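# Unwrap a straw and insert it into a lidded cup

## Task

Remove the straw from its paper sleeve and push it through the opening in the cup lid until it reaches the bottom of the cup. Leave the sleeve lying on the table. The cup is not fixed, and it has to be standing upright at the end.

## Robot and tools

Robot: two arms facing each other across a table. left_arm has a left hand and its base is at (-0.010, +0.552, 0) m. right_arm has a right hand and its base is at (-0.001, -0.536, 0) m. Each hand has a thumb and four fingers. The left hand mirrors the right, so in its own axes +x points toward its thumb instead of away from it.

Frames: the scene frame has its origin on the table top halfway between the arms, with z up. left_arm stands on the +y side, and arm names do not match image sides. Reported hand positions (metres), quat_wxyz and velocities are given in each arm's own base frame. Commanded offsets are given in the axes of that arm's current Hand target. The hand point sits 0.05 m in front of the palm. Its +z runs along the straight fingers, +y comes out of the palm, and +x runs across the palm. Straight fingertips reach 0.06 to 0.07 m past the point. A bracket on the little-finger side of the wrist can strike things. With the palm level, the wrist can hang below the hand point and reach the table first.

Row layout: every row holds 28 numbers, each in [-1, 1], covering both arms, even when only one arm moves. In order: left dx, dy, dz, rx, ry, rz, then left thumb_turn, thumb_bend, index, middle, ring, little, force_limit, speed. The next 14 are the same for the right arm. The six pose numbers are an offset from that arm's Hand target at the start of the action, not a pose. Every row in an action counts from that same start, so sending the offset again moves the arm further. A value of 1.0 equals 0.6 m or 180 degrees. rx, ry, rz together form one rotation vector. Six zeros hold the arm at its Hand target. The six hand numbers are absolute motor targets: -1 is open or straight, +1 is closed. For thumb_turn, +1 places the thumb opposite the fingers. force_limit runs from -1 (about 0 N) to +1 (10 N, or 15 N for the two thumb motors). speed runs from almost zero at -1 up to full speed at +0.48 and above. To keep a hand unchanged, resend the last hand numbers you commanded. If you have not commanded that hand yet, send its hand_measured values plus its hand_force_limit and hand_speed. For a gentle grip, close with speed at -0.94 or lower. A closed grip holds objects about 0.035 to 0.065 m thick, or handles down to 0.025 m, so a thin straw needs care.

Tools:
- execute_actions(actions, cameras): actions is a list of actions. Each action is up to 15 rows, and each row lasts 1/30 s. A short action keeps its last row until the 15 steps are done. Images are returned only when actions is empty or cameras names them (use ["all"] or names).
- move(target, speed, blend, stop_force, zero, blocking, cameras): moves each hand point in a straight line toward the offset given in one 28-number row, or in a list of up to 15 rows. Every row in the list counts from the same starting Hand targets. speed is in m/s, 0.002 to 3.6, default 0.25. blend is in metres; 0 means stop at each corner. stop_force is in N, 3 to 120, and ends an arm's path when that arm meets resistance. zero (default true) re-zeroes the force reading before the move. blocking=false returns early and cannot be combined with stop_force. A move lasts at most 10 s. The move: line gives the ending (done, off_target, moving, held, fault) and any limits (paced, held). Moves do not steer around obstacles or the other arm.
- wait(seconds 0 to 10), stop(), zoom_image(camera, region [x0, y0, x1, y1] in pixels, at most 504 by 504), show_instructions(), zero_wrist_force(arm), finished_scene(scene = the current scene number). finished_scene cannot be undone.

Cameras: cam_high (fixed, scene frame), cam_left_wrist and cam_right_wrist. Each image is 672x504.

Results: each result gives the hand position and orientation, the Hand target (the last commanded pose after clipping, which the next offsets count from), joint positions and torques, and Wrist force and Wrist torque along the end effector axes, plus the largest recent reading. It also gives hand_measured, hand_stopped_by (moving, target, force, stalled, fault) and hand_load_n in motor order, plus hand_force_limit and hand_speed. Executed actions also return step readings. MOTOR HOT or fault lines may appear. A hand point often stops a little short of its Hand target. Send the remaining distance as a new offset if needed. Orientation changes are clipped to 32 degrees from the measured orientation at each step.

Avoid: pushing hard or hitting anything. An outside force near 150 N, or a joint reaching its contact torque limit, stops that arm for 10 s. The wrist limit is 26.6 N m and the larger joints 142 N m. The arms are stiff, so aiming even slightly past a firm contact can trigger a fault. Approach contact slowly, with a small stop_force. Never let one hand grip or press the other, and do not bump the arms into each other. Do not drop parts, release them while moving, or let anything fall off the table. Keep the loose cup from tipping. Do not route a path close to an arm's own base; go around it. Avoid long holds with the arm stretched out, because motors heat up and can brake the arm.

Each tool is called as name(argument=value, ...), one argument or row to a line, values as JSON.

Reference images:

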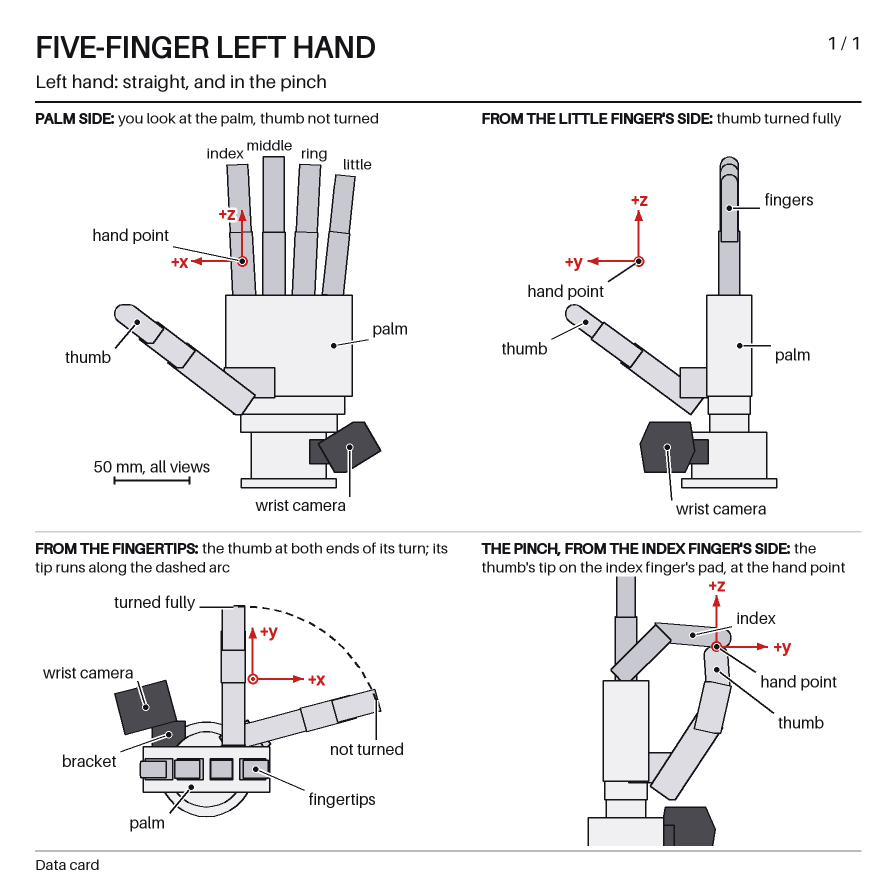

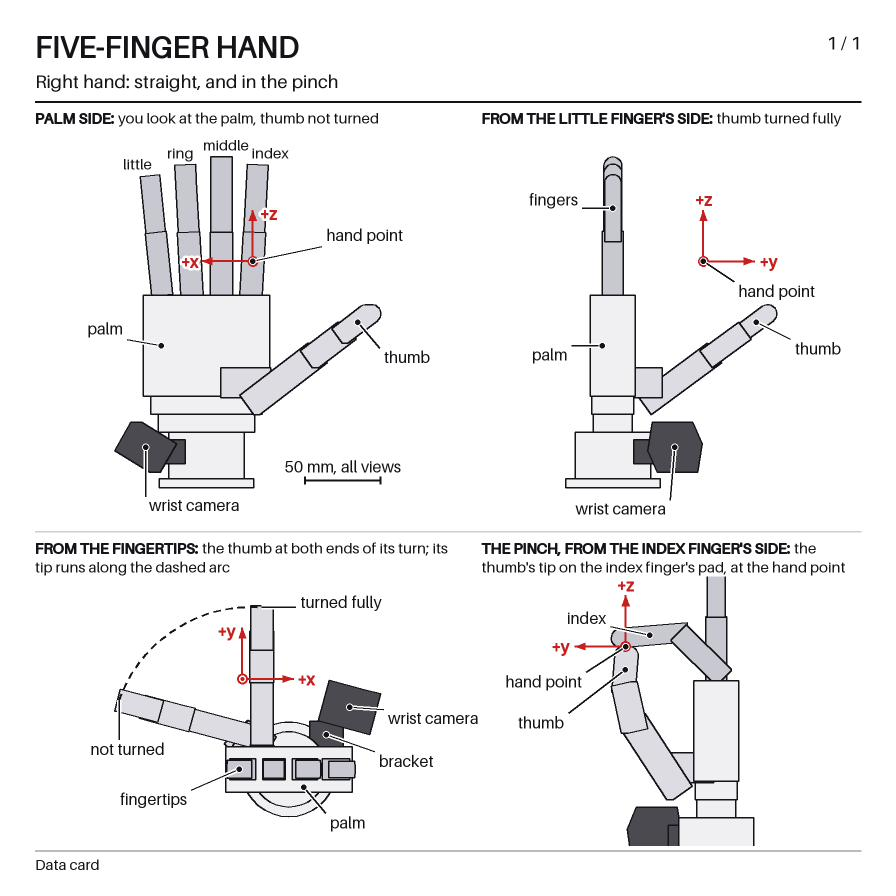

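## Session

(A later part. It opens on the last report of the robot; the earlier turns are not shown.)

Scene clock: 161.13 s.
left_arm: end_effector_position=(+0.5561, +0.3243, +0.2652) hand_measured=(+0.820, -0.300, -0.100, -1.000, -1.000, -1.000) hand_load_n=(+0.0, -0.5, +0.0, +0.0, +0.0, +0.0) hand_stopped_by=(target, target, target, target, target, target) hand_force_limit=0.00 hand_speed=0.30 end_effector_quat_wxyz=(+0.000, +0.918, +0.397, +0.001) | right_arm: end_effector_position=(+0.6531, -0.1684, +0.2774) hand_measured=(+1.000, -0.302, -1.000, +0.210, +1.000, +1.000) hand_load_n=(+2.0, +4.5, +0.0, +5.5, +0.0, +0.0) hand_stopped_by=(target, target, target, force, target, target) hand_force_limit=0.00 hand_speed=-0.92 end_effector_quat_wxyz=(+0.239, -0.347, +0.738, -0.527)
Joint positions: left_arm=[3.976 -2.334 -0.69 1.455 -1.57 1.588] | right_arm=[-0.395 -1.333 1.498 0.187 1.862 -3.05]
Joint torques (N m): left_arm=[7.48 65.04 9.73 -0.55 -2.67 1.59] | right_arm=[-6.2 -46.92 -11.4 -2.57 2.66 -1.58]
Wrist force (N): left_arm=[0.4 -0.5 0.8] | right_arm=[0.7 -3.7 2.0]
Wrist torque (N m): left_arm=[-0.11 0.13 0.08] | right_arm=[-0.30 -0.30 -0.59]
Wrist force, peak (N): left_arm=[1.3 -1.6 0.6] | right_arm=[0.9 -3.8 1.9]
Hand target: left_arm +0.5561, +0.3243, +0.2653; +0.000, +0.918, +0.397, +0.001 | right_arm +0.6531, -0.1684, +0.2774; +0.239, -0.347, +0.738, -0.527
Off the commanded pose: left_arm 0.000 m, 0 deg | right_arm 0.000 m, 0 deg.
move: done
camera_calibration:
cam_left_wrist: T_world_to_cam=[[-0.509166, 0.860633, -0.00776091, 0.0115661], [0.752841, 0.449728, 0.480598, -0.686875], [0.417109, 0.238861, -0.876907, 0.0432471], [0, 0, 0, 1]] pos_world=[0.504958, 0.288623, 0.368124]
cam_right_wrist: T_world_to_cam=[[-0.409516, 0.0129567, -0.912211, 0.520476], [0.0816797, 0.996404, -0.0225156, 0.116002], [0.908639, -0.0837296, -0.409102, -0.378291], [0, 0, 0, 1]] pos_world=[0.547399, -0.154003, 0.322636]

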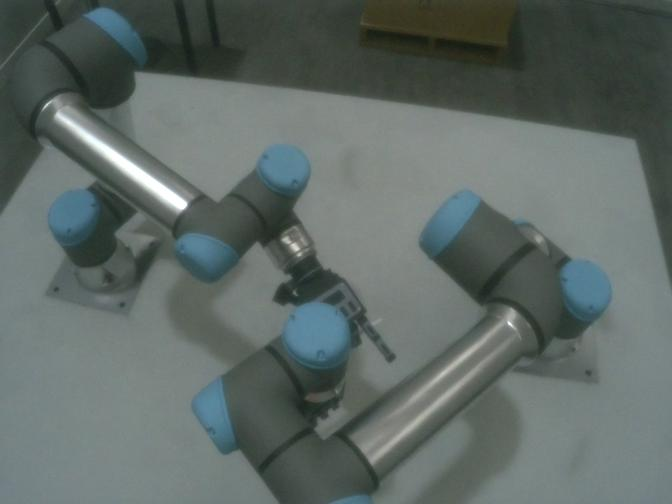

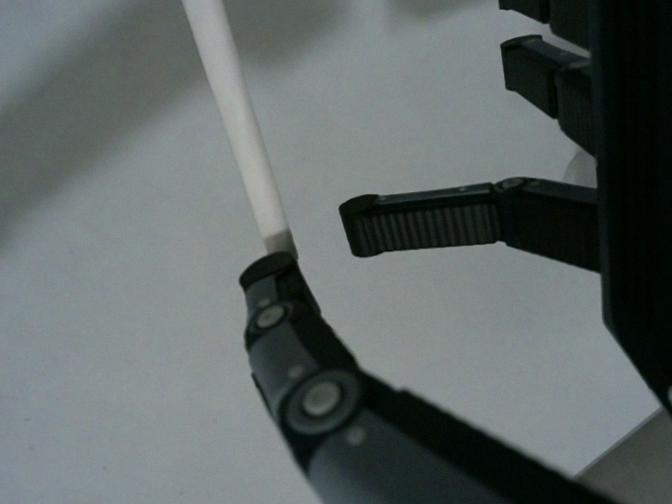

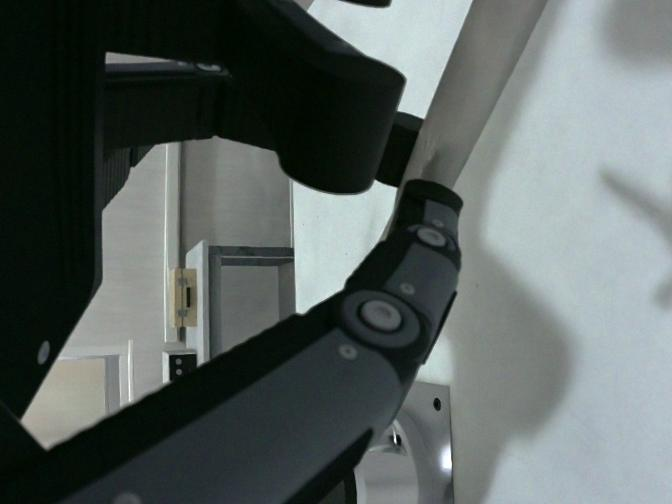

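move(
  target=[-0.0067,0.035,0,0,0,0,0.82,-0.3,-0.1,-1,-1,-1,0,0.3,0,0,0,0,0,0,1,-0.3,-1,0.85,1,1,0.0,-0.92],
  speed=0.04,
  cameras=["all"],
)

Scene clock: 162.53 s.
left_arm: end_effector_position=(+0.5688, +0.3069, +0.2654) hand_measured=(+0.820, -0.300, -0.100, -1.000, -1.000, -1.000) hand_load_n=(+0.0, +0.0, +0.0, +0.0, +0.0, +0.0) hand_stopped_by=(target, target, target, target, target, target) hand_force_limit=0.00 hand_speed=0.30 end_effector_quat_wxyz=(+0.000, +0.918, +0.397, +0.001) end_effector_velocity=(-0.002, +0.002, +0.000) end_effector_angular_velocity=(+0.000, +0.000, -0.001) | right_arm: end_effector_position=(+0.6531, -0.1684, +0.2774) hand_measured=(+1.000, -0.302, -1.000, +0.210, +1.000, +1.000) hand_load_n=(+2.0, +4.5, +0.0, +6.0, +0.0, +0.0) hand_stopped_by=(target, target, target, force, target, target) hand_force_limit=0.00 hand_speed=-0.92 end_effector_quat_wxyz=(+0.239, -0.347, +0.738, -0.527)
Joint positions: left_arm=[3.94 -2.337 -0.685 1.453 -1.57 1.552] | right_arm=[-0.395 -1.333 1.498 0.187 1.862 -3.05]
Joint velocities: left_arm=[0.005 0 -0.001 0 0 0.006] | right_arm=[within noise]
Joint torques (N m): left_arm=[7.6 44.17 17.11 -4.18 -2.61 1.95] | right_arm=[-6.18 -46.69 -11.85 -2.58 2.6 -1.66]
Wrist force (N): left_arm=[0.7 -0.6 1.0] | right_arm=[0.8 -3.6 2.0]
Wrist torque (N m): left_arm=[-0.13 0.08 0.14] | right_arm=[-0.28 -0.32 -0.58]
Wrist force, peak (N): left_arm=[0.5 -0.8 1.1] | right_arm=[0.6 -3.8 2.1]
Hand target: left_arm +0.5687, +0.3070, +0.2654; +0.000, +0.918, +0.397, +0.001 | right_arm +0.6531, -0.1684, +0.2774; +0.239, -0.347, +0.738, -0.527
Off the commanded pose: left_arm 0.000 m, 0 deg | right_arm 0.000 m, 0 deg.
move: done
camera_calibration:
cam_left_wrist: T_world_to_cam=[[-0.509278, 0.860569, -0.00755716, 0.0329584], [0.752656, 0.449639, 0.480972, -0.6886], [0.417307, 0.23926, -0.876703, 0.0419499], [0, 0, 0, 1]] pos_world=[0.517558, 0.271222, 0.368224]
cam_right_wrist: T_world_to_cam=[[-0.409516, 0.0129567, -0.912211, 0.520476], [0.0816797, 0.996404, -0.0225156, 0.116002], [0.908639, -0.0837296, -0.409102, -0.378291], [0, 0, 0, 1]] pos_world=[0.547399, -0.154003, 0.322636]

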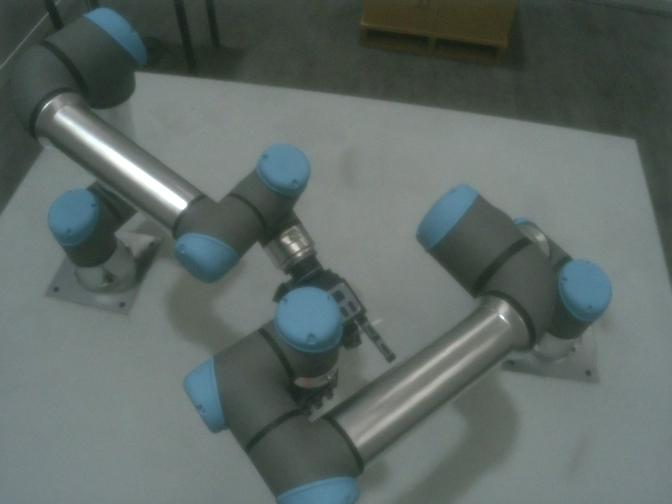

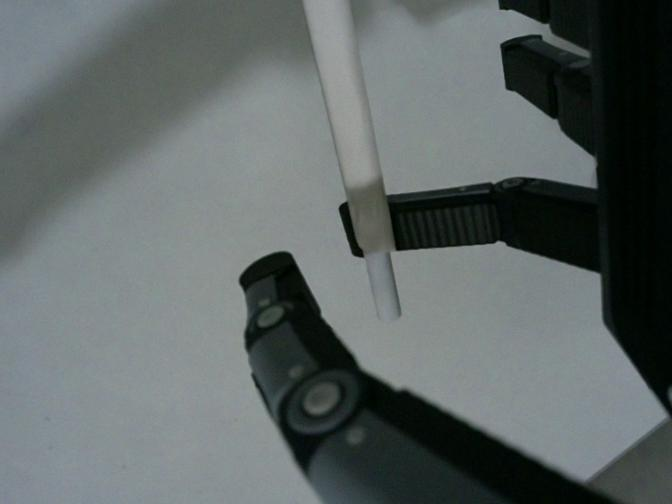

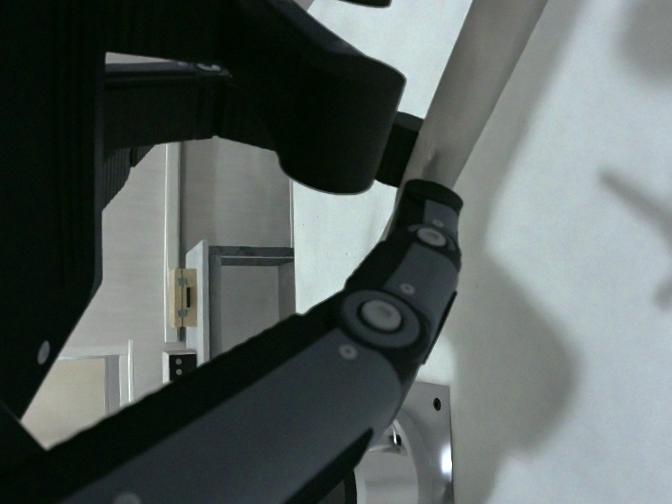

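move(
  target=[0.0033,0,0,0,0,0,0.82,-0.3,-0.1,-1,-1,-1,0,0.3,0,0,0,0,0,0,1,-0.3,-1,0.85,1,1,0.0,-0.92],
  speed=0.04,
)

move(
  target=[0,0,0,0,0,0,0.82,0.05,-0.1,-1,-1,-1,-0.8,-0.9,0,0,0,0,0,0,1,-0.3,-1,0.85,1,1,0.0,-0.92],
  cameras=["cam_left_wrist"],
)

Scene clock: 163.63 s.
left_arm: end_effector_position=(+0.5701, +0.3085, +0.2653) hand_measured=(+0.820, -0.300, -0.100, -1.000, -1.000, -1.000) hand_load_n=(+0.0, +0.0, +0.0, +0.0, +0.0, +0.0) hand_stopped_by=(target, target, target, target, target, target) hand_force_limit=0.00 hand_speed=0.30 end_effector_quat_wxyz=(+0.000, +0.918, +0.397, +0.001) | right_arm: end_effector_position=(+0.6531, -0.1684, +0.2774) hand_measured=(+1.000, -0.302, -1.000, +0.210, +1.000, +1.000) hand_load_n=(+2.0, +4.5, +0.0, +6.0, +0.0, +0.0) hand_stopped_by=(target, target, target, force, target, target) hand_force_limit=0.00 hand_speed=-0.92 end_effector_quat_wxyz=(+0.239, -0.347, +0.738, -0.527)
Joint positions: left_arm=[3.94 -2.344 -0.672 1.447 -1.57 1.552] | right_arm=[-0.395 -1.333 1.498 0.187 1.862 -3.05]
Joint torques (N m): left_arm=[7.32 52.39 10.09 -3.14 -2.19 1.68] | right_arm=[-6.66 -46.34 -12.28 -2.42 2.69 -1.42]
Wrist force (N): left_arm=[0.6 -0.6 0.6] | right_arm=[0.7 -3.6 1.9]
Wrist torque (N m): left_arm=[-0.13 0.09 0.12] | right_arm=[-0.28 -0.31 -0.58]
Wrist force, peak (N): left_arm=[1.0 -0.3 1.1] | right_arm=[0.7 -3.7 2.1]
Hand target: left_arm +0.5700, +0.3085, +0.2654; +0.000, +0.918, +0.397, +0.001 | right_arm +0.6531, -0.1684, +0.2774; +0.239, -0.347, +0.738, -0.527
Off the commanded pose: left_arm 0.000 m, 0 deg | right_arm 0.000 m, 0 deg.
move: done

Scene clock: 166.30 s.
left_arm: end_effector_position=(+0.5700, +0.3085, +0.2654) hand_measured=(+0.820, +0.050, -0.100, -1.000, -1.000, -1.000) hand_load_n=(+0.0, +0.0, +0.0, +0.0, +0.0, +0.0) hand_stopped_by=(target, target, target, target, target, target) hand_force_limit=-0.80 hand_speed=-0.90 end_effector_quat_wxyz=(+0.000, +0.918, +0.397, +0.001) | right_arm: end_effector_position=(+0.6531, -0.1684, +0.2774) hand_measured=(+1.000, -0.302, -1.000, +0.210, +1.000, +1.000) hand_load_n=(+2.0, +4.5, +0.0, +5.5, +0.0, +0.0) hand_stopped_by=(target, target, target, force, target, target) hand_force_limit=0.00 hand_speed=-0.92 end_effector_quat_wxyz=(+0.239, -0.347, +0.738, -0.527)
Joint positions: left_arm=[3.94 -2.344 -0.672 1.448 -1.57 1.552] | right_arm=[-0.395 -1.333 1.498 0.187 1.862 -3.05]
Joint torques (N m): left_arm=[4.79 64.61 9.13 -0.19 -1.36 1.42] | right_arm=[-7.35 -47.62 -12.26 -2.46 2.64 -1.58]
Wrist force (N): left_arm=[0.8 -0.5 0.9] | right_arm=[0.6 -3.6 2.0]
Wrist torque (N m): left_arm=[-0.13 0.08 0.12] | right_arm=[-0.27 -0.29 -0.59]
Wrist force, peak (N): left_arm=[1.0 -0.7 0.9] | right_arm=[0.8 -3.8 2.1]
Hand target: left_arm +0.5700, +0.3085, +0.2654; +0.000, +0.918, +0.397, +0.001 | right_arm +0.6531, -0.1684, +0.2774; +0.239, -0.347, +0.738, -0.527
Off the commanded pose: left_arm 0.000 m, 0 deg | right_arm 0.000 m, 0 deg.
move: done
camera_calibration:
cam_left_wrist: T_world_to_cam=[[-0.509278, 0.860569, -0.00755716, 0.0322435], [0.752656, 0.449639, 0.480972, -0.690298], [0.417307, 0.23926, -0.876703, 0.0410246], [0, 0, 0, 1]] pos_world=[0.518858, 0.272822, 0.368224]
Images, in order (width x height): cam_left_wrist 672x504.

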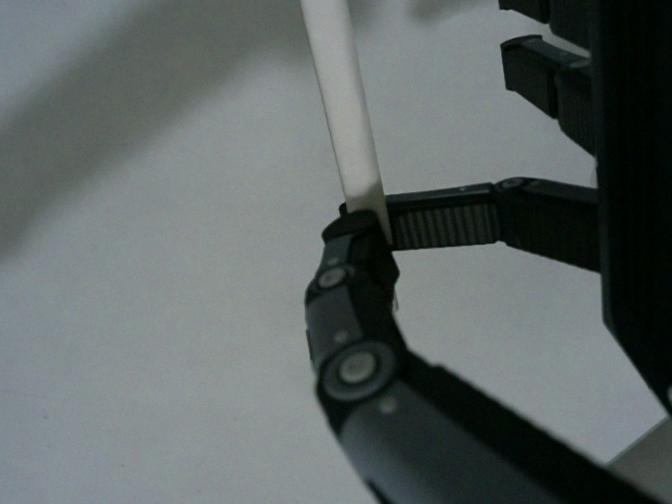

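move(
  target=[0,0,0,0,0,0,0.6,0.05,-0.1,-1,-1,-1,-0.8,-0.7,0,0,0,0,0,0,1,-0.3,-1,0.85,1,1,0.0,-0.92],
  cameras=["cam_left_wrist"],
)

Scene clock: 167.33 s.
left_arm: end_effector_position=(+0.5700, +0.3085, +0.2654) hand_measured=(+0.600, +0.050, -0.100, -1.000, -1.000, -1.000) hand_load_n=(+0.0, +0.0, +0.0, +0.0, +0.0, +0.0) hand_stopped_by=(target, target, target, target, target, target) hand_force_limit=-0.80 hand_speed=-0.70 end_effector_quat_wxyz=(+0.000, +0.918, +0.397, +0.001) | right_arm: end_effector_position=(+0.6531, -0.1684, +0.2774) hand_measured=(+1.000, -0.302, -1.000, +0.210, +1.000, +1.000) hand_load_n=(+2.0, +4.5, +0.0, +5.5, +0.0, +0.0) hand_stopped_by=(target, target, target, force, target, target) hand_force_limit=0.00 hand_speed=-0.92 end_effector_quat_wxyz=(+0.239, -0.347, +0.738, -0.527)
Joint positions: left_arm=[3.94 -2.344 -0.672 1.448 -1.57 1.552] | right_arm=[-0.395 -1.333 1.498 0.187 1.862 -3.05]
Joint torques (N m): left_arm=[3.01 64.71 9.88 -0.23 -1.15 1.27] | right_arm=[-7.92 -47.16 -11.59 -2.35 2.55 -1.41]
Wrist force (N): left_arm=[0.8 0.0 0.9] | right_arm=[0.8 -3.5 1.8]
Wrist torque (N m): left_arm=[-0.07 0.07 0.11] | right_arm=[-0.26 -0.31 -0.58]
Wrist force, peak (N): left_arm=[0.8 -0.4 1.2] | right_arm=[0.8 -3.7 2.1]
Hand target: left_arm +0.5700, +0.3085, +0.2654; +0.000, +0.918, +0.397, +0.001 | right_arm +0.6531, -0.1684, +0.2774; +0.239, -0.347, +0.738, -0.527
Off the commanded pose: left_arm 0.000 m, 0 deg | right_arm 0.000 m, 0 deg.
move: done
camera_calibration:
cam_left_wrist: T_world_to_cam=[[-0.509278, 0.860569, -0.00755716, 0.0322435], [0.752656, 0.449639, 0.480972, -0.690298], [0.417307, 0.23926, -0.876703, 0.0410246], [0, 0, 0, 1]] pos_world=[0.518858, 0.272822, 0.368224]
Images, in order (width x height): cam_left_wrist 672x504.

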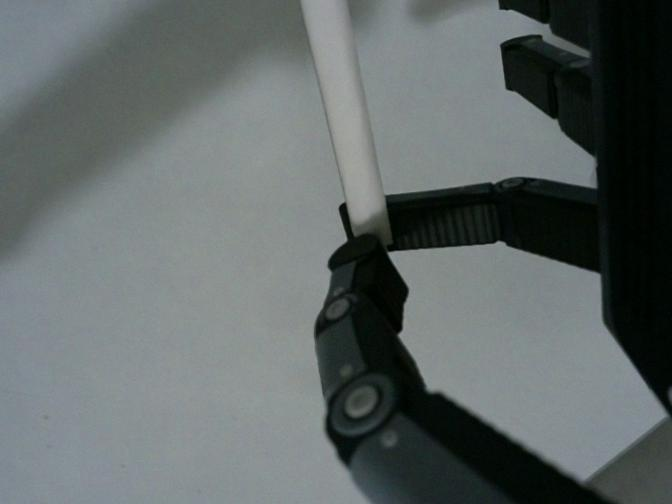

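move(
  target=[0,0,0,0,0,0,0.55,0.05,-0.1,-1,-1,-1,-0.8,-0.7,0,0,0,0,0,0,1,-0.3,-1,0.85,1,1,0.0,-0.92],
)

move(
  target=[0,0,0,0,0,0,0.55,0.05,0.75,-1,-1,-1,-0.4,-0.9,0,0,0,0,0,0,1,-0.3,-1,0.85,1,1,0.0,-0.92],
  cameras=["cam_left_wrist","cam_right_wrist"],
)

Scene clock: 168.17 s.
left_arm: end_effector_position=(+0.5700, +0.3085, +0.2654) hand_measured=(+0.550, +0.050, -0.100, -1.000, -1.000, -1.000) hand_load_n=(+0.0, +0.0, +0.0, +0.0, +0.0, +0.0) hand_stopped_by=(target, target, target, target, target, target) hand_force_limit=-0.80 hand_speed=-0.70 end_effector_quat_wxyz=(+0.000, +0.918, +0.397, +0.001) | right_arm: end_effector_position=(+0.6531, -0.1684, +0.2774) hand_measured=(+1.000, -0.302, -1.000, +0.210, +1.000, +1.000) hand_load_n=(+2.0, +4.5, +0.0, +5.5, +0.0, +0.0) hand_stopped_by=(target, target, target, force, target, target) hand_force_limit=0.00 hand_speed=-0.92 end_effector_quat_wxyz=(+0.239, -0.347, +0.738, -0.527)
Joint positions: left_arm=[3.94 -2.344 -0.672 1.448 -1.57 1.552] | right_arm=[-0.395 -1.333 1.498 0.187 1.862 -3.05]
Joint torques (N m): left_arm=[2.03 65.13 9.88 -0.26 -0.84 1.17] | right_arm=[-8.1 -47.07 -12.71 -2.57 2.55 -1.54]
Wrist force (N): left_arm=[0.7 -0.5 0.9] | right_arm=[0.7 -3.6 1.9]
Wrist torque (N m): left_arm=[-0.13 0.10 0.11] | right_arm=[-0.28 -0.30 -0.59]
Wrist force, peak (N): left_arm=[0.8 -0.5 1.2] | right_arm=[0.6 -3.8 2.1]
Hand target: left_arm +0.5700, +0.3085, +0.2654; +0.000, +0.918, +0.397, +0.001 | right_arm +0.6531, -0.1684, +0.2774; +0.239, -0.347, +0.738, -0.527
Off the commanded pose: left_arm 0.000 m, 0 deg | right_arm 0.000 m, 0 deg.
move: done

Scene clock: 169.23 s.
left_arm: end_effector_position=(+0.5700, +0.3085, +0.2654) hand_measured=(+0.550, +0.050, +0.122, -1.000, -1.000, -1.000) hand_load_n=(-0.5, +1.5, +5.0, +0.0, +0.0, +0.0) hand_stopped_by=(target, target, force, target, target, target) hand_force_limit=-0.40 hand_speed=-0.90 end_effector_quat_wxyz=(+0.000, +0.918, +0.397, +0.001) | right_arm: end_effector_position=(+0.6531, -0.1684, +0.2774) hand_measured=(+1.000, -0.302, -1.000, +0.210, +1.000, +1.000) hand_load_n=(+2.0, +4.5, +0.0, +6.0, +0.0, +0.0) hand_stopped_by=(target, target, target, force, target, target) hand_force_limit=0.00 hand_speed=-0.92 end_effector_quat_wxyz=(+0.239, -0.347, +0.738, -0.527)
Joint positions: left_arm=[3.94 -2.344 -0.672 1.448 -1.57 1.552] | right_arm=[-0.395 -1.333 1.498 0.187 1.862 -3.05]
Joint torques (N m): left_arm=[1.01 65.4 10.32 -0.36 -0.63 1.19] | right_arm=[-8.04 -46.6 -12.12 -2.59 2.56 -1.41]
Wrist force (N): left_arm=[0.8 -0.7 0.5] | right_arm=[0.3 -3.5 2.1]
Wrist torque (N m): left_arm=[-0.14 0.08 0.12] | right_arm=[-0.29 -0.29 -0.59]
Wrist force, peak (N): left_arm=[1.2 -0.4 0.8] | right_arm=[0.6 -3.7 2.0]
Hand target: left_arm +0.5700, +0.3085, +0.2654; +0.000, +0.918, +0.397, +0.001 | right_arm +0.6531, -0.1684, +0.2774; +0.239, -0.347, +0.738, -0.527
Off the commanded pose: left_arm 0.000 m, 0 deg | right_arm 0.000 m, 0 deg.
move: done
camera_calibration:
cam_left_wrist: T_world_to_cam=[[-0.509278, 0.860569, -0.00755716, 0.0322435], [0.752656, 0.449639, 0.480972, -0.690298], [0.417307, 0.23926, -0.876703, 0.0410246], [0, 0, 0, 1]] pos_world=[0.518858, 0.272822, 0.368224]
cam_right_wrist: T_world_to_cam=[[-0.409516, 0.0129567, -0.912211, 0.520476], [0.0816797, 0.996404, -0.0225156, 0.116002], [0.908639, -0.0837296, -0.409102, -0.378291], [0, 0, 0, 1]] pos_world=[0.547399, -0.154003, 0.322636]
Images, in order (width x height): cam_left_wrist 672x504, cam_right_wrist 672x504.

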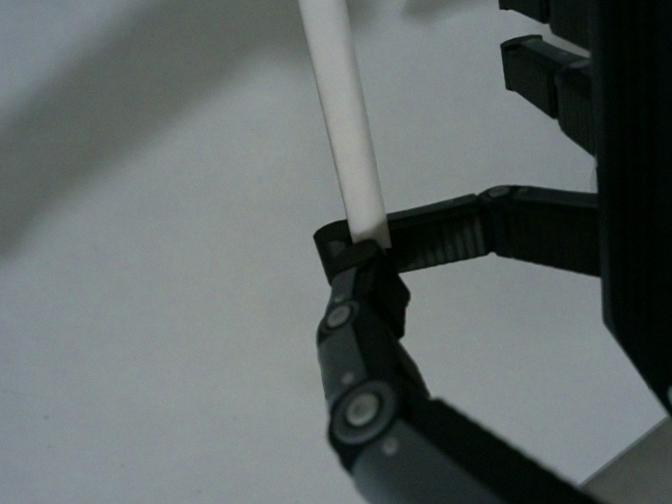

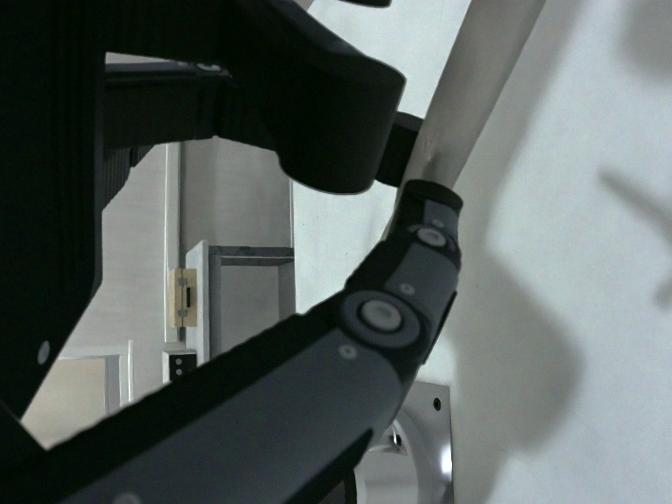

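move(
  target=[0,0,0,0,0,0,0.55,0.0,-0.1,-1,-1,-1,-0.4,0,0,0,0,0,0,0,1,-0.3,-1,0.85,1,1,0.0,-0.92],
)

move(
  target=[0.0067,0,0,0,0,0,0.55,0.0,-0.1,-1,-1,-1,-0.4,0,0,0,0,0,0,0,1,-0.3,-1,0.85,1,1,0.0,-0.92],
  speed=0.04,
  cameras=["cam_left_wrist"],
)

move(
  target=[0,0,0,0,0,0,0.55,0.0,0.8,-1,-1,-1,0.0,-0.9,0,0,0,0,0,0,1,-0.3,-1,0.85,1,1,0.0,-0.92],
  cameras=["cam_left_wrist"],
)

Scene clock: 170.03 s.
left_arm: end_effector_position=(+0.5700, +0.3085, +0.2654) hand_measured=(+0.550, +0.000, -0.100, -1.000, -1.000, -1.000) hand_load_n=(+0.0, +0.0, +0.0, +0.0, +0.0, +0.0) hand_stopped_by=(target, target, target, target, target, target) hand_force_limit=-0.40 hand_speed=0.00 end_effector_quat_wxyz=(+0.000, +0.918, +0.397, +0.001) | right_arm: end_effector_position=(+0.6531, -0.1684, +0.2774) hand_measured=(+1.000, -0.302, -1.000, +0.210, +1.000, +1.000) hand_load_n=(+2.0, +4.5, +0.0, +6.0, +0.5, +0.0) hand_stopped_by=(target, target, target, force, target, target) hand_force_limit=0.00 hand_speed=-0.92 end_effector_quat_wxyz=(+0.239, -0.347, +0.738, -0.527)
Joint positions: left_arm=[3.94 -2.344 -0.672 1.448 -1.57 1.552] | right_arm=[-0.395 -1.333 1.498 0.187 1.862 -3.05]
Joint torques (N m): left_arm=[-0.05 64.94 10.24 -0.44 -0.41 1.07] | right_arm=[-8.33 -47.09 -12.6 -2.35 2.46 -1.48]
Wrist force (N): left_arm=[0.7 -0.5 0.7] | right_arm=[0.7 -3.6 2.0]
Wrist torque (N m): left_arm=[-0.13 0.08 0.12] | right_arm=[-0.28 -0.31 -0.59]
Wrist force, peak (N): left_arm=[1.0 -0.5 1.0] | right_arm=[0.7 -3.7 1.9]
Hand target: left_arm +0.5700, +0.3085, +0.2654; +0.000, +0.918, +0.397, +0.001 | right_arm +0.6531, -0.1684, +0.2774; +0.239, -0.347, +0.738, -0.527
Off the commanded pose: left_arm 0.000 m, 0 deg | right_arm 0.000 m, 0 deg.
move: done

Scene clock: 170.77 s.
left_arm: end_effector_position=(+0.5728, +0.3114, +0.2653) hand_measured=(+0.550, +0.000, -0.100, -1.000, -1.000, -1.000) hand_load_n=(-0.5, +0.0, +0.0, +0.0, +0.0, +0.0) hand_stopped_by=(target, target, target, target, target, target) hand_force_limit=-0.40 hand_speed=0.00 end_effector_quat_wxyz=(+0.000, +0.918, +0.397, +0.001) | right_arm: end_effector_position=(+0.6531, -0.1684, +0.2774) hand_measured=(+1.000, -0.302, -1.000, +0.210, +1.000, +1.000) hand_load_n=(+1.5, +4.5, -0.5, +6.0, +0.0, +0.0) hand_stopped_by=(target, target, target, force, target, target) hand_force_limit=0.00 hand_speed=-0.92 end_effector_quat_wxyz=(+0.239, -0.347, +0.738, -0.527)
Joint positions: left_arm=[3.94 -2.36 -0.645 1.435 -1.57 1.552] | right_arm=[-0.395 -1.333 1.498 0.187 1.862 -3.05]
Joint torques (N m): left_arm=[7.48 63.41 8.61 -1.15 0.44 1.55] | right_arm=[-9.04 -47.11 -11.86 -2.36 2.7 -1.55]
Wrist force (N): left_arm=[0.8 -0.6 0.7] | right_arm=[0.6 -3.7 2.0]
Wrist torque (N m): left_arm=[-0.14 0.07 0.12] | right_arm=[-0.29 -0.30 -0.59]
Wrist force, peak (N): left_arm=[0.8 -0.8 1.3] | right_arm=[0.7 -3.8 1.9]
Hand target: left_arm +0.5728, +0.3114, +0.2654; +0.000, +0.918, +0.397, +0.001 | right_arm +0.6531, -0.1684, +0.2774; +0.239, -0.347, +0.738, -0.527
Off the commanded pose: left_arm 0.000 m, 0 deg | right_arm 0.000 m, 0 deg.
move: done
camera_calibration:
cam_left_wrist: T_world_to_cam=[[-0.509277, 0.860569, -0.00763553, 0.0312011], [0.752778, 0.449752, 0.480676, -0.693648], [0.417089, 0.239049, -0.876865, 0.0393058], [0, 0, 0, 1]] pos_world=[0.521659, 0.275723, 0.368124]
Images, in order (width x height): cam_left_wrist 672x504.

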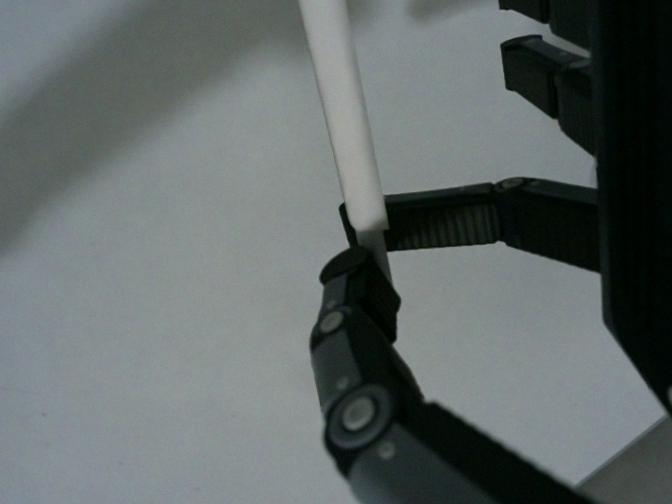

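Scene clock: 171.90 s.
left_arm: end_effector_position=(+0.5728, +0.3114, +0.2654) hand_measured=(+0.550, +0.000, +0.140, -1.000, -1.000, -1.000) hand_load_n=(-1.0, +1.5, +6.0, +0.0, +0.0, +0.0) hand_stopped_by=(target, target, force, target, target, target) hand_force_limit=0.00 hand_speed=-0.90 end_effector_quat_wxyz=(+0.000, +0.918, +0.397, +0.001) | right_arm: end_effector_position=(+0.6531, -0.1684, +0.2774) hand_measured=(+1.000, -0.302, -1.000, +0.210, +1.000, +1.000) hand_load_n=(+2.0, +4.5, +0.0, +5.5, +0.0, +0.0) hand_stopped_by=(target, target, target, force, target, target) hand_force_limit=0.00 hand_speed=-0.92 end_effector_quat_wxyz=(+0.239, -0.347, +0.738, -0.527)
Joint positions: left_arm=[3.94 -2.359 -0.645 1.436 -1.57 1.552] | right_arm=[-0.395 -1.333 1.498 0.187 1.862 -3.05]
Joint torques (N m): left_arm=[7.55 65.44 8.94 -0.23 0.63 1.37] | right_arm=[-9.33 -46.92 -12.27 -2.46 2.51 -1.3]
Wrist force (N): left_arm=[1.2 -0.3 0.8] | right_arm=[0.5 -3.5 1.8]
Wrist torque (N m): left_arm=[-0.11 0.05 0.12] | right_arm=[-0.25 -0.30 -0.58]
Wrist force, peak (N): left_arm=[1.2 -0.4 0.8] | right_arm=[0.6 -3.8 2.0]
Hand target: left_arm +0.5728, +0.3114, +0.2654; +0.000, +0.918, +0.397, +0.001 | right_arm +0.6531, -0.1684, +0.2774; +0.239, -0.347, +0.738, -0.527
Off the commanded pose: left_arm 0.000 m, 0 deg | right_arm 0.000 m, 0 deg.
move: done
camera_calibration:
cam_left_wrist: T_world_to_cam=[[-0.509278, 0.860569, -0.00755716, 0.0311738], [0.752656, 0.449639, 0.480972, -0.693709], [0.417307, 0.23926, -0.876703, 0.0391623], [0, 0, 0, 1]] pos_world=[0.521658, 0.275722, 0.368224]
Images, in order (width x height): cam_left_wrist 672x504.

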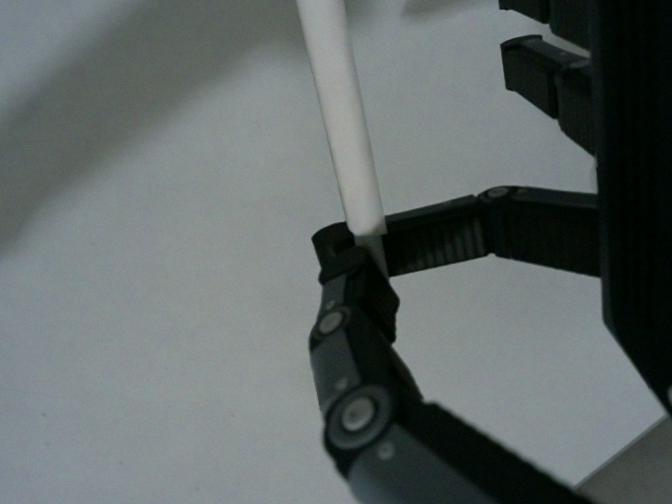

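move(
  target=[0,0,0,0,0,0,0.55,0.0,0.8,-1,-1,-1,0.0,-0.9,-0.05,-0.0011,0.0032,0,0,0,1,-0.3,-1,0.85,1,1,0.0,-0.92],
  speed=0.04,
  cameras=["cam_left_wrist","cam_right_wrist"],
)

Scene clock: 173.47 s.
left_arm: end_effector_position=(+0.5728, +0.3114, +0.2654) hand_measured=(+0.550, +0.000, +0.140, -1.000, -1.000, -1.000) hand_load_n=(-0.5, +1.5, +6.5, +0.0, +0.0, +0.0) hand_stopped_by=(target, target, force, target, target, target) hand_force_limit=0.00 hand_speed=-0.90 end_effector_quat_wxyz=(+0.000, +0.918, +0.397, +0.001) | right_arm: end_effector_position=(+0.6740, -0.1467, +0.2769) hand_measured=(+1.000, -0.302, -1.000, +0.210, +1.000, +1.000) hand_load_n=(+2.0, +4.0, +0.0, +5.5, +0.0, +0.0) hand_stopped_by=(target, target, target, force, target, target) hand_force_limit=0.00 hand_speed=-0.92 end_effector_quat_wxyz=(+0.239, -0.347, +0.738, -0.527) end_effector_velocity=(-0.002, -0.001, +0.000) end_effector_angular_velocity=(+0.002, -0.001, +0.002)
Joint positions: left_arm=[3.94 -2.359 -0.645 1.436 -1.57 1.552] | right_arm=[-0.335 -1.285 1.438 0.207 1.919 -3.028]
Joint velocities: left_arm=[within noise] | right_arm=[-0.005 -0.005 0.005 0 -0.008 -0.001]
Joint torques (N m): left_arm=[7.65 64.8 9.91 -0.34 1.2 0.93] | right_arm=[-12.94 -48.9 -11.81 -1.58 -2.12 -1.23]
Wrist force (N): left_arm=[1.2 -0.3 0.9] | right_arm=[0.6 -3.8 2.0]
Wrist torque (N m): left_arm=[-0.11 0.04 0.12] | right_arm=[-0.31 -0.30 -0.59]
Wrist force, peak (N): left_arm=[1.2 -0.4 0.8] | right_arm=[1.7 -4.0 2.0]
Hand target: left_arm +0.5728, +0.3114, +0.2654; +0.000, +0.918, +0.397, +0.001 | right_arm +0.6739, -0.1468, +0.2770; +0.239, -0.347, +0.738, -0.527
Off the commanded pose: left_arm 0.000 m, 0 deg | right_arm 0.000 m, 0 deg.
move: done
camera_calibration:
cam_left_wrist: T_world_to_cam=[[-0.509278, 0.860569, -0.00755716, 0.0311738], [0.752656, 0.449639, 0.480972, -0.693709], [0.417307, 0.23926, -0.876703, 0.0391623], [0, 0, 0, 1]] pos_world=[0.521658, 0.275722, 0.368224]
cam_right_wrist: T_world_to_cam=[[-0.409783, 0.0132039, -0.912087, 0.528441], [0.0818633, 0.996393, -0.0223553, 0.0924035], [0.908502, -0.0838273, -0.409386, -0.395504], [0, 0, 0, 1]] pos_world=[0.568298, -0.132202, 0.322136]
Images, in order (width x height): cam_left_wrist 672x504, cam_right_wrist 672x504.

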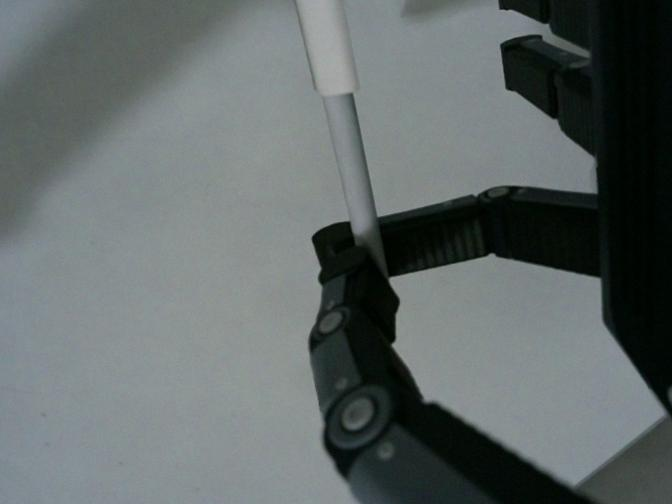

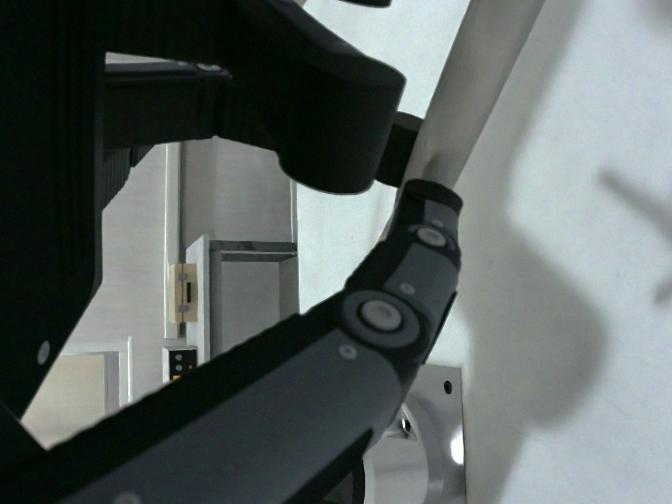

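move(
  target=[0,0,0,0,0,0,0.85,0.0,0.8,-1,-1,-1,0.0,-0.8,0,0,0,0,0,0,1,-0.3,-1,0.85,1,1,0.0,-0.92],
)

move(
  target=[0,0,0,0,0,0,0.85,0.0,0.8,0.8,-1,-1,-0.2,-0.85,0,0,0,0,0,0,1,-0.3,-1,0.85,1,1,0.0,-0.92],
  cameras=["cam_left_wrist"],
)

Scene clock: 174.80 s.
left_arm: end_effector_position=(+0.5728, +0.3114, +0.2654) hand_measured=(+0.850, +0.000, +0.140, -1.000, -1.000, -1.000) hand_load_n=(+1.0, +2.5, +2.5, +0.0, +0.0, +0.0) hand_stopped_by=(target, target, force, target, target, target) hand_force_limit=0.00 hand_speed=-0.80 end_effector_quat_wxyz=(+0.000, +0.918, +0.397, +0.001) | right_arm: end_effector_position=(+0.6739, -0.1468, +0.2770) hand_measured=(+1.000, -0.302, -1.000, +0.210, +1.000, +1.000) hand_load_n=(+2.0, +4.0, +0.0, +5.5, +0.0, +0.0) hand_stopped_by=(target, target, target, force, target, target) hand_force_limit=0.00 hand_speed=-0.92 end_effector_quat_wxyz=(+0.239, -0.347, +0.738, -0.527)
Joint positions: left_arm=[3.94 -2.359 -0.645 1.436 -1.57 1.552] | right_arm=[-0.336 -1.285 1.438 0.206 1.918 -3.028]
Joint torques (N m): left_arm=[7.44 64.49 10.02 -0.64 1.68 0.69] | right_arm=[-11.89 -49.09 -12.16 -2.4 -1.1 -1.18]
Wrist force (N): left_arm=[1.1 -0.3 0.7] | right_arm=[0.0 -3.7 2.3]
Wrist torque (N m): left_arm=[-0.13 0.07 0.10] | right_arm=[-0.33 -0.29 -0.59]
Wrist force, peak (N): left_arm=[1.8 -0.3 1.1] | right_arm=[0.1 -3.9 2.0]
Hand target: left_arm +0.5728, +0.3114, +0.2654; +0.000, +0.918, +0.397, +0.001 | right_arm +0.6739, -0.1468, +0.2770; +0.239, -0.347, +0.738, -0.527
Off the commanded pose: left_arm 0.000 m, 0 deg | right_arm 0.000 m, 0 deg.
move: done

Scene clock: 177.83 s.
left_arm: end_effector_position=(+0.5728, +0.3114, +0.2654) hand_measured=(+0.850, -0.002, +0.140, +0.152, -1.000, -1.000) hand_load_n=(+0.5, +3.5, +1.5, +5.0, +0.0, +0.0) hand_stopped_by=(target, target, force, force, target, target) hand_force_limit=-0.20 hand_speed=-0.85 end_effector_quat_wxyz=(+0.000, +0.918, +0.397, +0.001) | right_arm: end_effector_position=(+0.6739, -0.1468, +0.2771) hand_measured=(+1.000, -0.302, -1.000, +0.210, +1.000, +1.000) hand_load_n=(+2.0, +4.0, +0.0, +5.5, +0.0, +0.0) hand_stopped_by=(target, target, target, force, target, target) hand_force_limit=0.00 hand_speed=-0.92 end_effector_quat_wxyz=(+0.239, -0.347, +0.738, -0.527)
Joint positions: left_arm=[3.94 -2.359 -0.645 1.436 -1.57 1.552] | right_arm=[-0.336 -1.285 1.438 0.206 1.918 -3.028]
Joint torques (N m): left_arm=[7.12 62.16 11.58 -1.05 2.15 -0.02] | right_arm=[-12.05 -47.77 -12.7 -1.6 1.07 -1]
Wrist force (N): left_arm=[1.1 -0.4 1.1] | right_arm=[-0.1 -4.3 1.7]
Wrist torque (N m): left_arm=[-0.11 0.19 0.11] | right_arm=[-0.32 -0.27 -0.61]
Wrist force, peak (N): left_arm=[1.6 -0.5 1.4] | right_arm=[0.1 -4.4 1.8]
Hand target: left_arm +0.5728, +0.3114, +0.2654; +0.000, +0.918, +0.397, +0.001 | right_arm +0.6739, -0.1468, +0.2770; +0.239, -0.347, +0.738, -0.527
Off the commanded pose: left_arm 0.000 m, 0 deg | right_arm 0.000 m, 0 deg.
move: done
camera_calibration:
cam_left_wrist: T_world_to_cam=[[-0.509278, 0.860569, -0.00755716, 0.0311738], [0.752656, 0.449639, 0.480972, -0.693709], [0.417307, 0.23926, -0.876703, 0.0391623], [0, 0, 0, 1]] pos_world=[0.521658, 0.275722, 0.368224]
Images, in order (width x height): cam_left_wrist 672x504.

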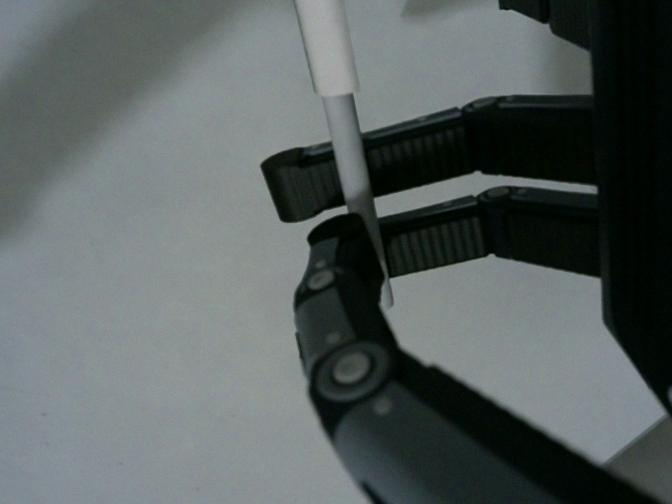

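move(
  target=[0,0,0,0,0,0,0.85,0.0,0.8,0.8,-1,-1,-0.2,-0.85,-0.25,-0.0055,0.016,0,0,0,1,-0.3,-1,0.85,1,1,0.0,-0.92],
  speed=0.08,
  cameras=["all"],
)

Scene clock: 181.57 s.
left_arm: end_effector_position=(+0.5728, +0.3114, +0.2654) hand_measured=(+0.850, -0.002, +0.140, +0.152, -1.000, -1.000) hand_load_n=(+1.0, +3.0, +2.5, +3.0, +0.0, +0.0) hand_stopped_by=(target, target, force, force, target, target) hand_force_limit=-0.20 hand_speed=-0.85 end_effector_quat_wxyz=(+0.000, +0.918, +0.397, +0.001) | right_arm: end_effector_position=(+0.7783, -0.0386, +0.2749) hand_measured=(+1.000, -0.302, -1.000, +0.210, +1.000, +1.000) hand_load_n=(+1.0, +3.0, +0.0, +4.0, +0.0, +0.0) hand_stopped_by=(target, target, target, force, target, target) hand_force_limit=0.00 hand_speed=-0.92 end_effector_quat_wxyz=(+0.239, -0.348, +0.738, -0.527)
Joint positions: left_arm=[3.94 -2.359 -0.645 1.436 -1.57 1.552] | right_arm=[-0.093 -0.994 1.025 0.374 2.144 -2.927]
Joint torques (N m): left_arm=[6.29 59.57 13.39 -1.59 2.09 -0.31] | right_arm=[-9.88 -54.71 -25.4 -2.17 -1.57 -1.34]
Wrist force (N): left_arm=[0.5 -0.3 0.9] | right_arm=[0.5 -3.9 1.6]
Wrist torque (N m): left_arm=[-0.10 0.13 0.10] | right_arm=[-0.28 -0.28 -0.59]
Wrist force, peak (N): left_arm=[1.8 -0.5 1.3] | right_arm=[2.5 -4.3 1.7]
Hand target: left_arm +0.5728, +0.3114, +0.2654; +0.000, +0.918, +0.397, +0.001 | right_arm +0.7783, -0.0386, +0.2750; +0.239, -0.347, +0.738, -0.527
Off the commanded pose: left_arm 0.000 m, 0 deg | right_arm 0.000 m, 0 deg.
move: done
camera_calibration:
cam_left_wrist: T_world_to_cam=[[-0.509278, 0.860569, -0.00755716, 0.0311738], [0.752656, 0.449639, 0.480972, -0.693709], [0.417307, 0.23926, -0.876703, 0.0391623], [0, 0, 0, 1]] pos_world=[0.521658, 0.275722, 0.368224]
cam_right_wrist: T_world_to_cam=[[-0.409722, 0.0129333, -0.912119, 0.567892], [0.0816655, 0.996405, -0.0225556, -0.0236912], [0.908547, -0.0837301, -0.409305, -0.482072], [0, 0, 0, 1]] pos_world=[0.672598, -0.0241026, 0.320136]

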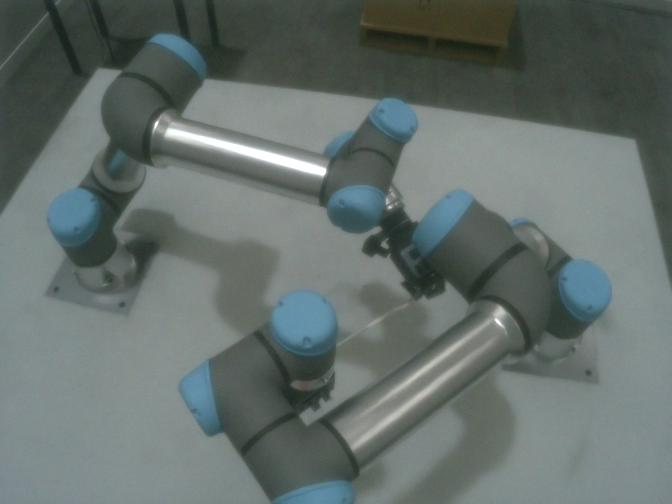

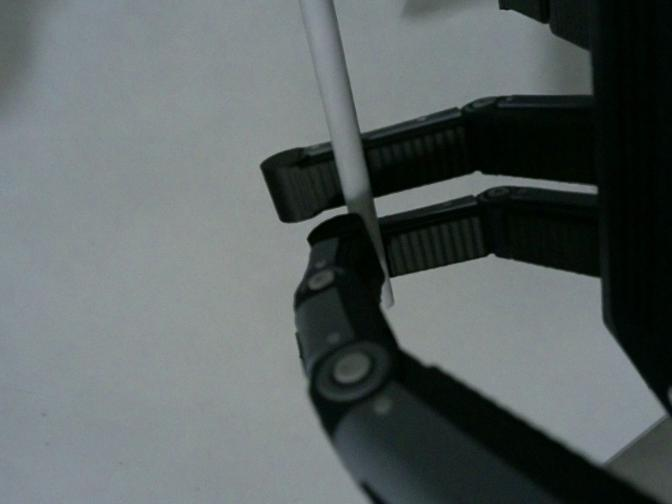

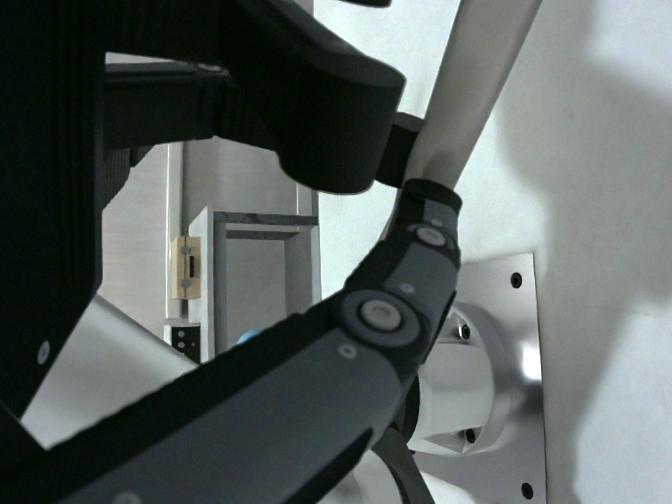

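move(
  target=[0.133,0.0076,0,0,0,0,0.85,0.0,0.8,0.8,-1,-1,-0.2,-0.85,0,0,0,0,0,0,1,-0.3,-1,0.85,1,1,0.0,-0.92],
  speed=0.06,
  cameras=["all"],
)

Scene clock: 182.27 s.
left_arm: end_effector_position=(+0.5752, +0.3139, +0.2654) hand_measured=(+0.850, -0.002, +0.140, +0.152, -1.000, -1.000) hand_load_n=(+1.0, +3.0, +2.5, +3.0, +0.0, +0.0) hand_stopped_by=(target, target, force, force, target, target) hand_force_limit=-0.20 hand_speed=-0.85 end_effector_quat_wxyz=(+0.000, +0.918, +0.398, +0.001) | right_arm: end_effector_position=(+0.7783, -0.0386, +0.2750) hand_measured=(+1.000, -0.302, -1.000, +0.210, +1.000, +1.000) hand_load_n=(+1.5, +3.0, +0.0, +3.5, +0.5, +0.0) hand_stopped_by=(target, target, target, force, target, target) hand_force_limit=0.00 hand_speed=-0.92 end_effector_quat_wxyz=(+0.239, -0.347, +0.738, -0.527)
Joint positions: left_arm=[3.94 -2.372 -0.622 1.426 -1.57 1.552] | right_arm=[-0.093 -0.994 1.025 0.374 2.144 -2.927]
Joint torques (N m): left_arm=[-0.93 65.97 8.83 -0.14 1.92 -0.64] | right_arm=[-11.43 -61.45 -25.19 -2.16 -1.81 -1.33]
Wrist force (N): left_arm=[0.6 -0.4 1.0] | right_arm=[0.5 -3.9 1.8]
Wrist torque (N m): left_arm=[-0.12 0.12 0.10] | right_arm=[-0.30 -0.28 -0.59]
Wrist force, peak (N): left_arm=[2.9 -0.4 1.8] | right_arm=[0.6 -4.0 1.7]
Hand target: left_arm +0.5752, +0.3139, +0.2655; +0.000, +0.918, +0.398, +0.001 (not the last commanded pose) | right_arm +0.7783, -0.0386, +0.2750; +0.239, -0.347, +0.738, -0.527
Off the commanded pose: left_arm 0.076 m, 0 deg | right_arm 0.000 m, 0 deg.
move: held (left_arm; a check stopped the path); limits=held
pose unreachable (left arm): on one or more control steps of this call, first in action 0 (counted from 0), this arm could not follow its commanded pose, so it was not sent that pose on those steps. It may still have moved: this result reports where it is.
cause: moving toward the commanded pose would bring a part of the arm too close to another arm (a part of this arm just beyond joint 2 (shoulder lift) and a part of the right arm just beyond its joint 6 (wrist 3), at the place that arm is still heading or pushing toward).
camera_calibration:
cam_left_wrist: T_world_to_cam=[[-0.509447, 0.860469, -0.0075092, 0.0304297], [0.752319, 0.449618, 0.481519, -0.696612], [0.417708, 0.239659, -0.876404, 0.0371559], [0, 0, 0, 1]] pos_world=[0.524056, 0.278121, 0.368224]
cam_right_wrist: T_world_to_cam=[[-0.409516, 0.0129567, -0.912211, 0.567876], [0.0816797, 0.996404, -0.0225156, -0.0236118], [0.908639, -0.0837296, -0.409102, -0.482167], [0, 0, 0, 1]] pos_world=[0.672599, -0.0242026, 0.320236]

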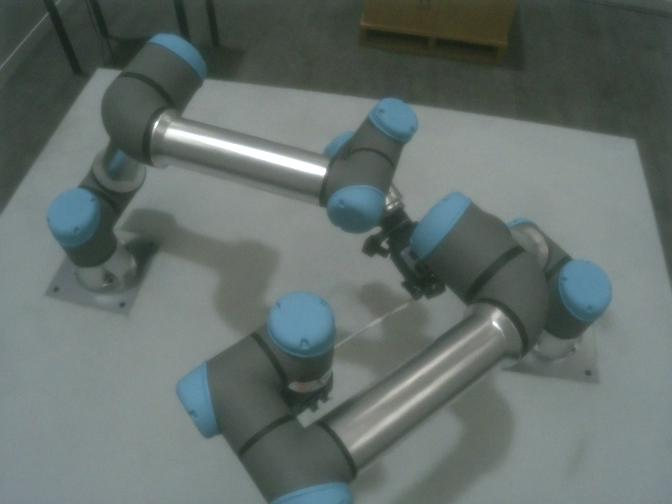

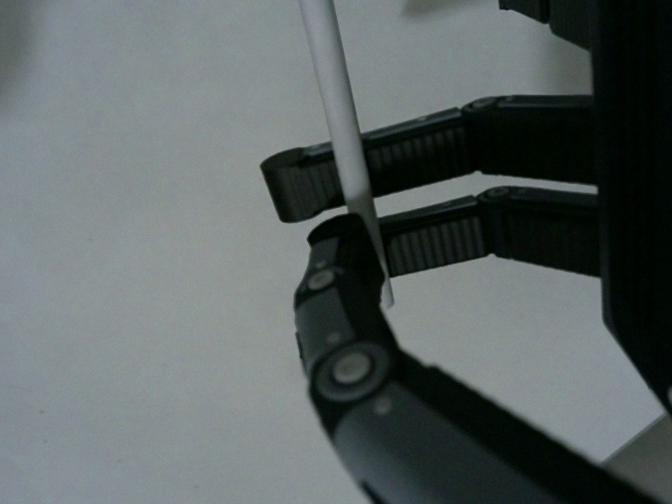

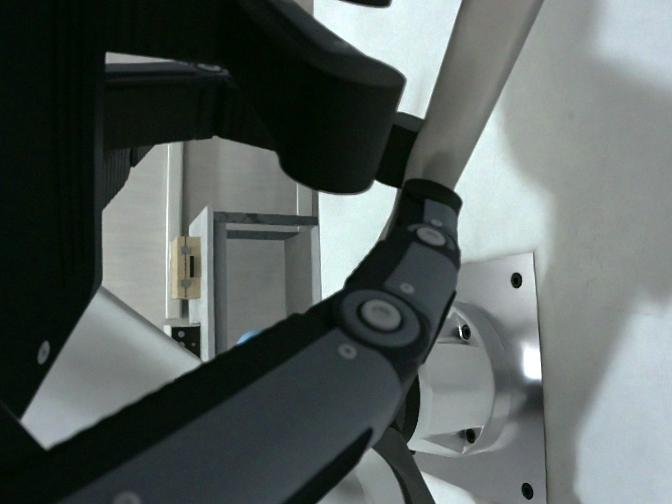

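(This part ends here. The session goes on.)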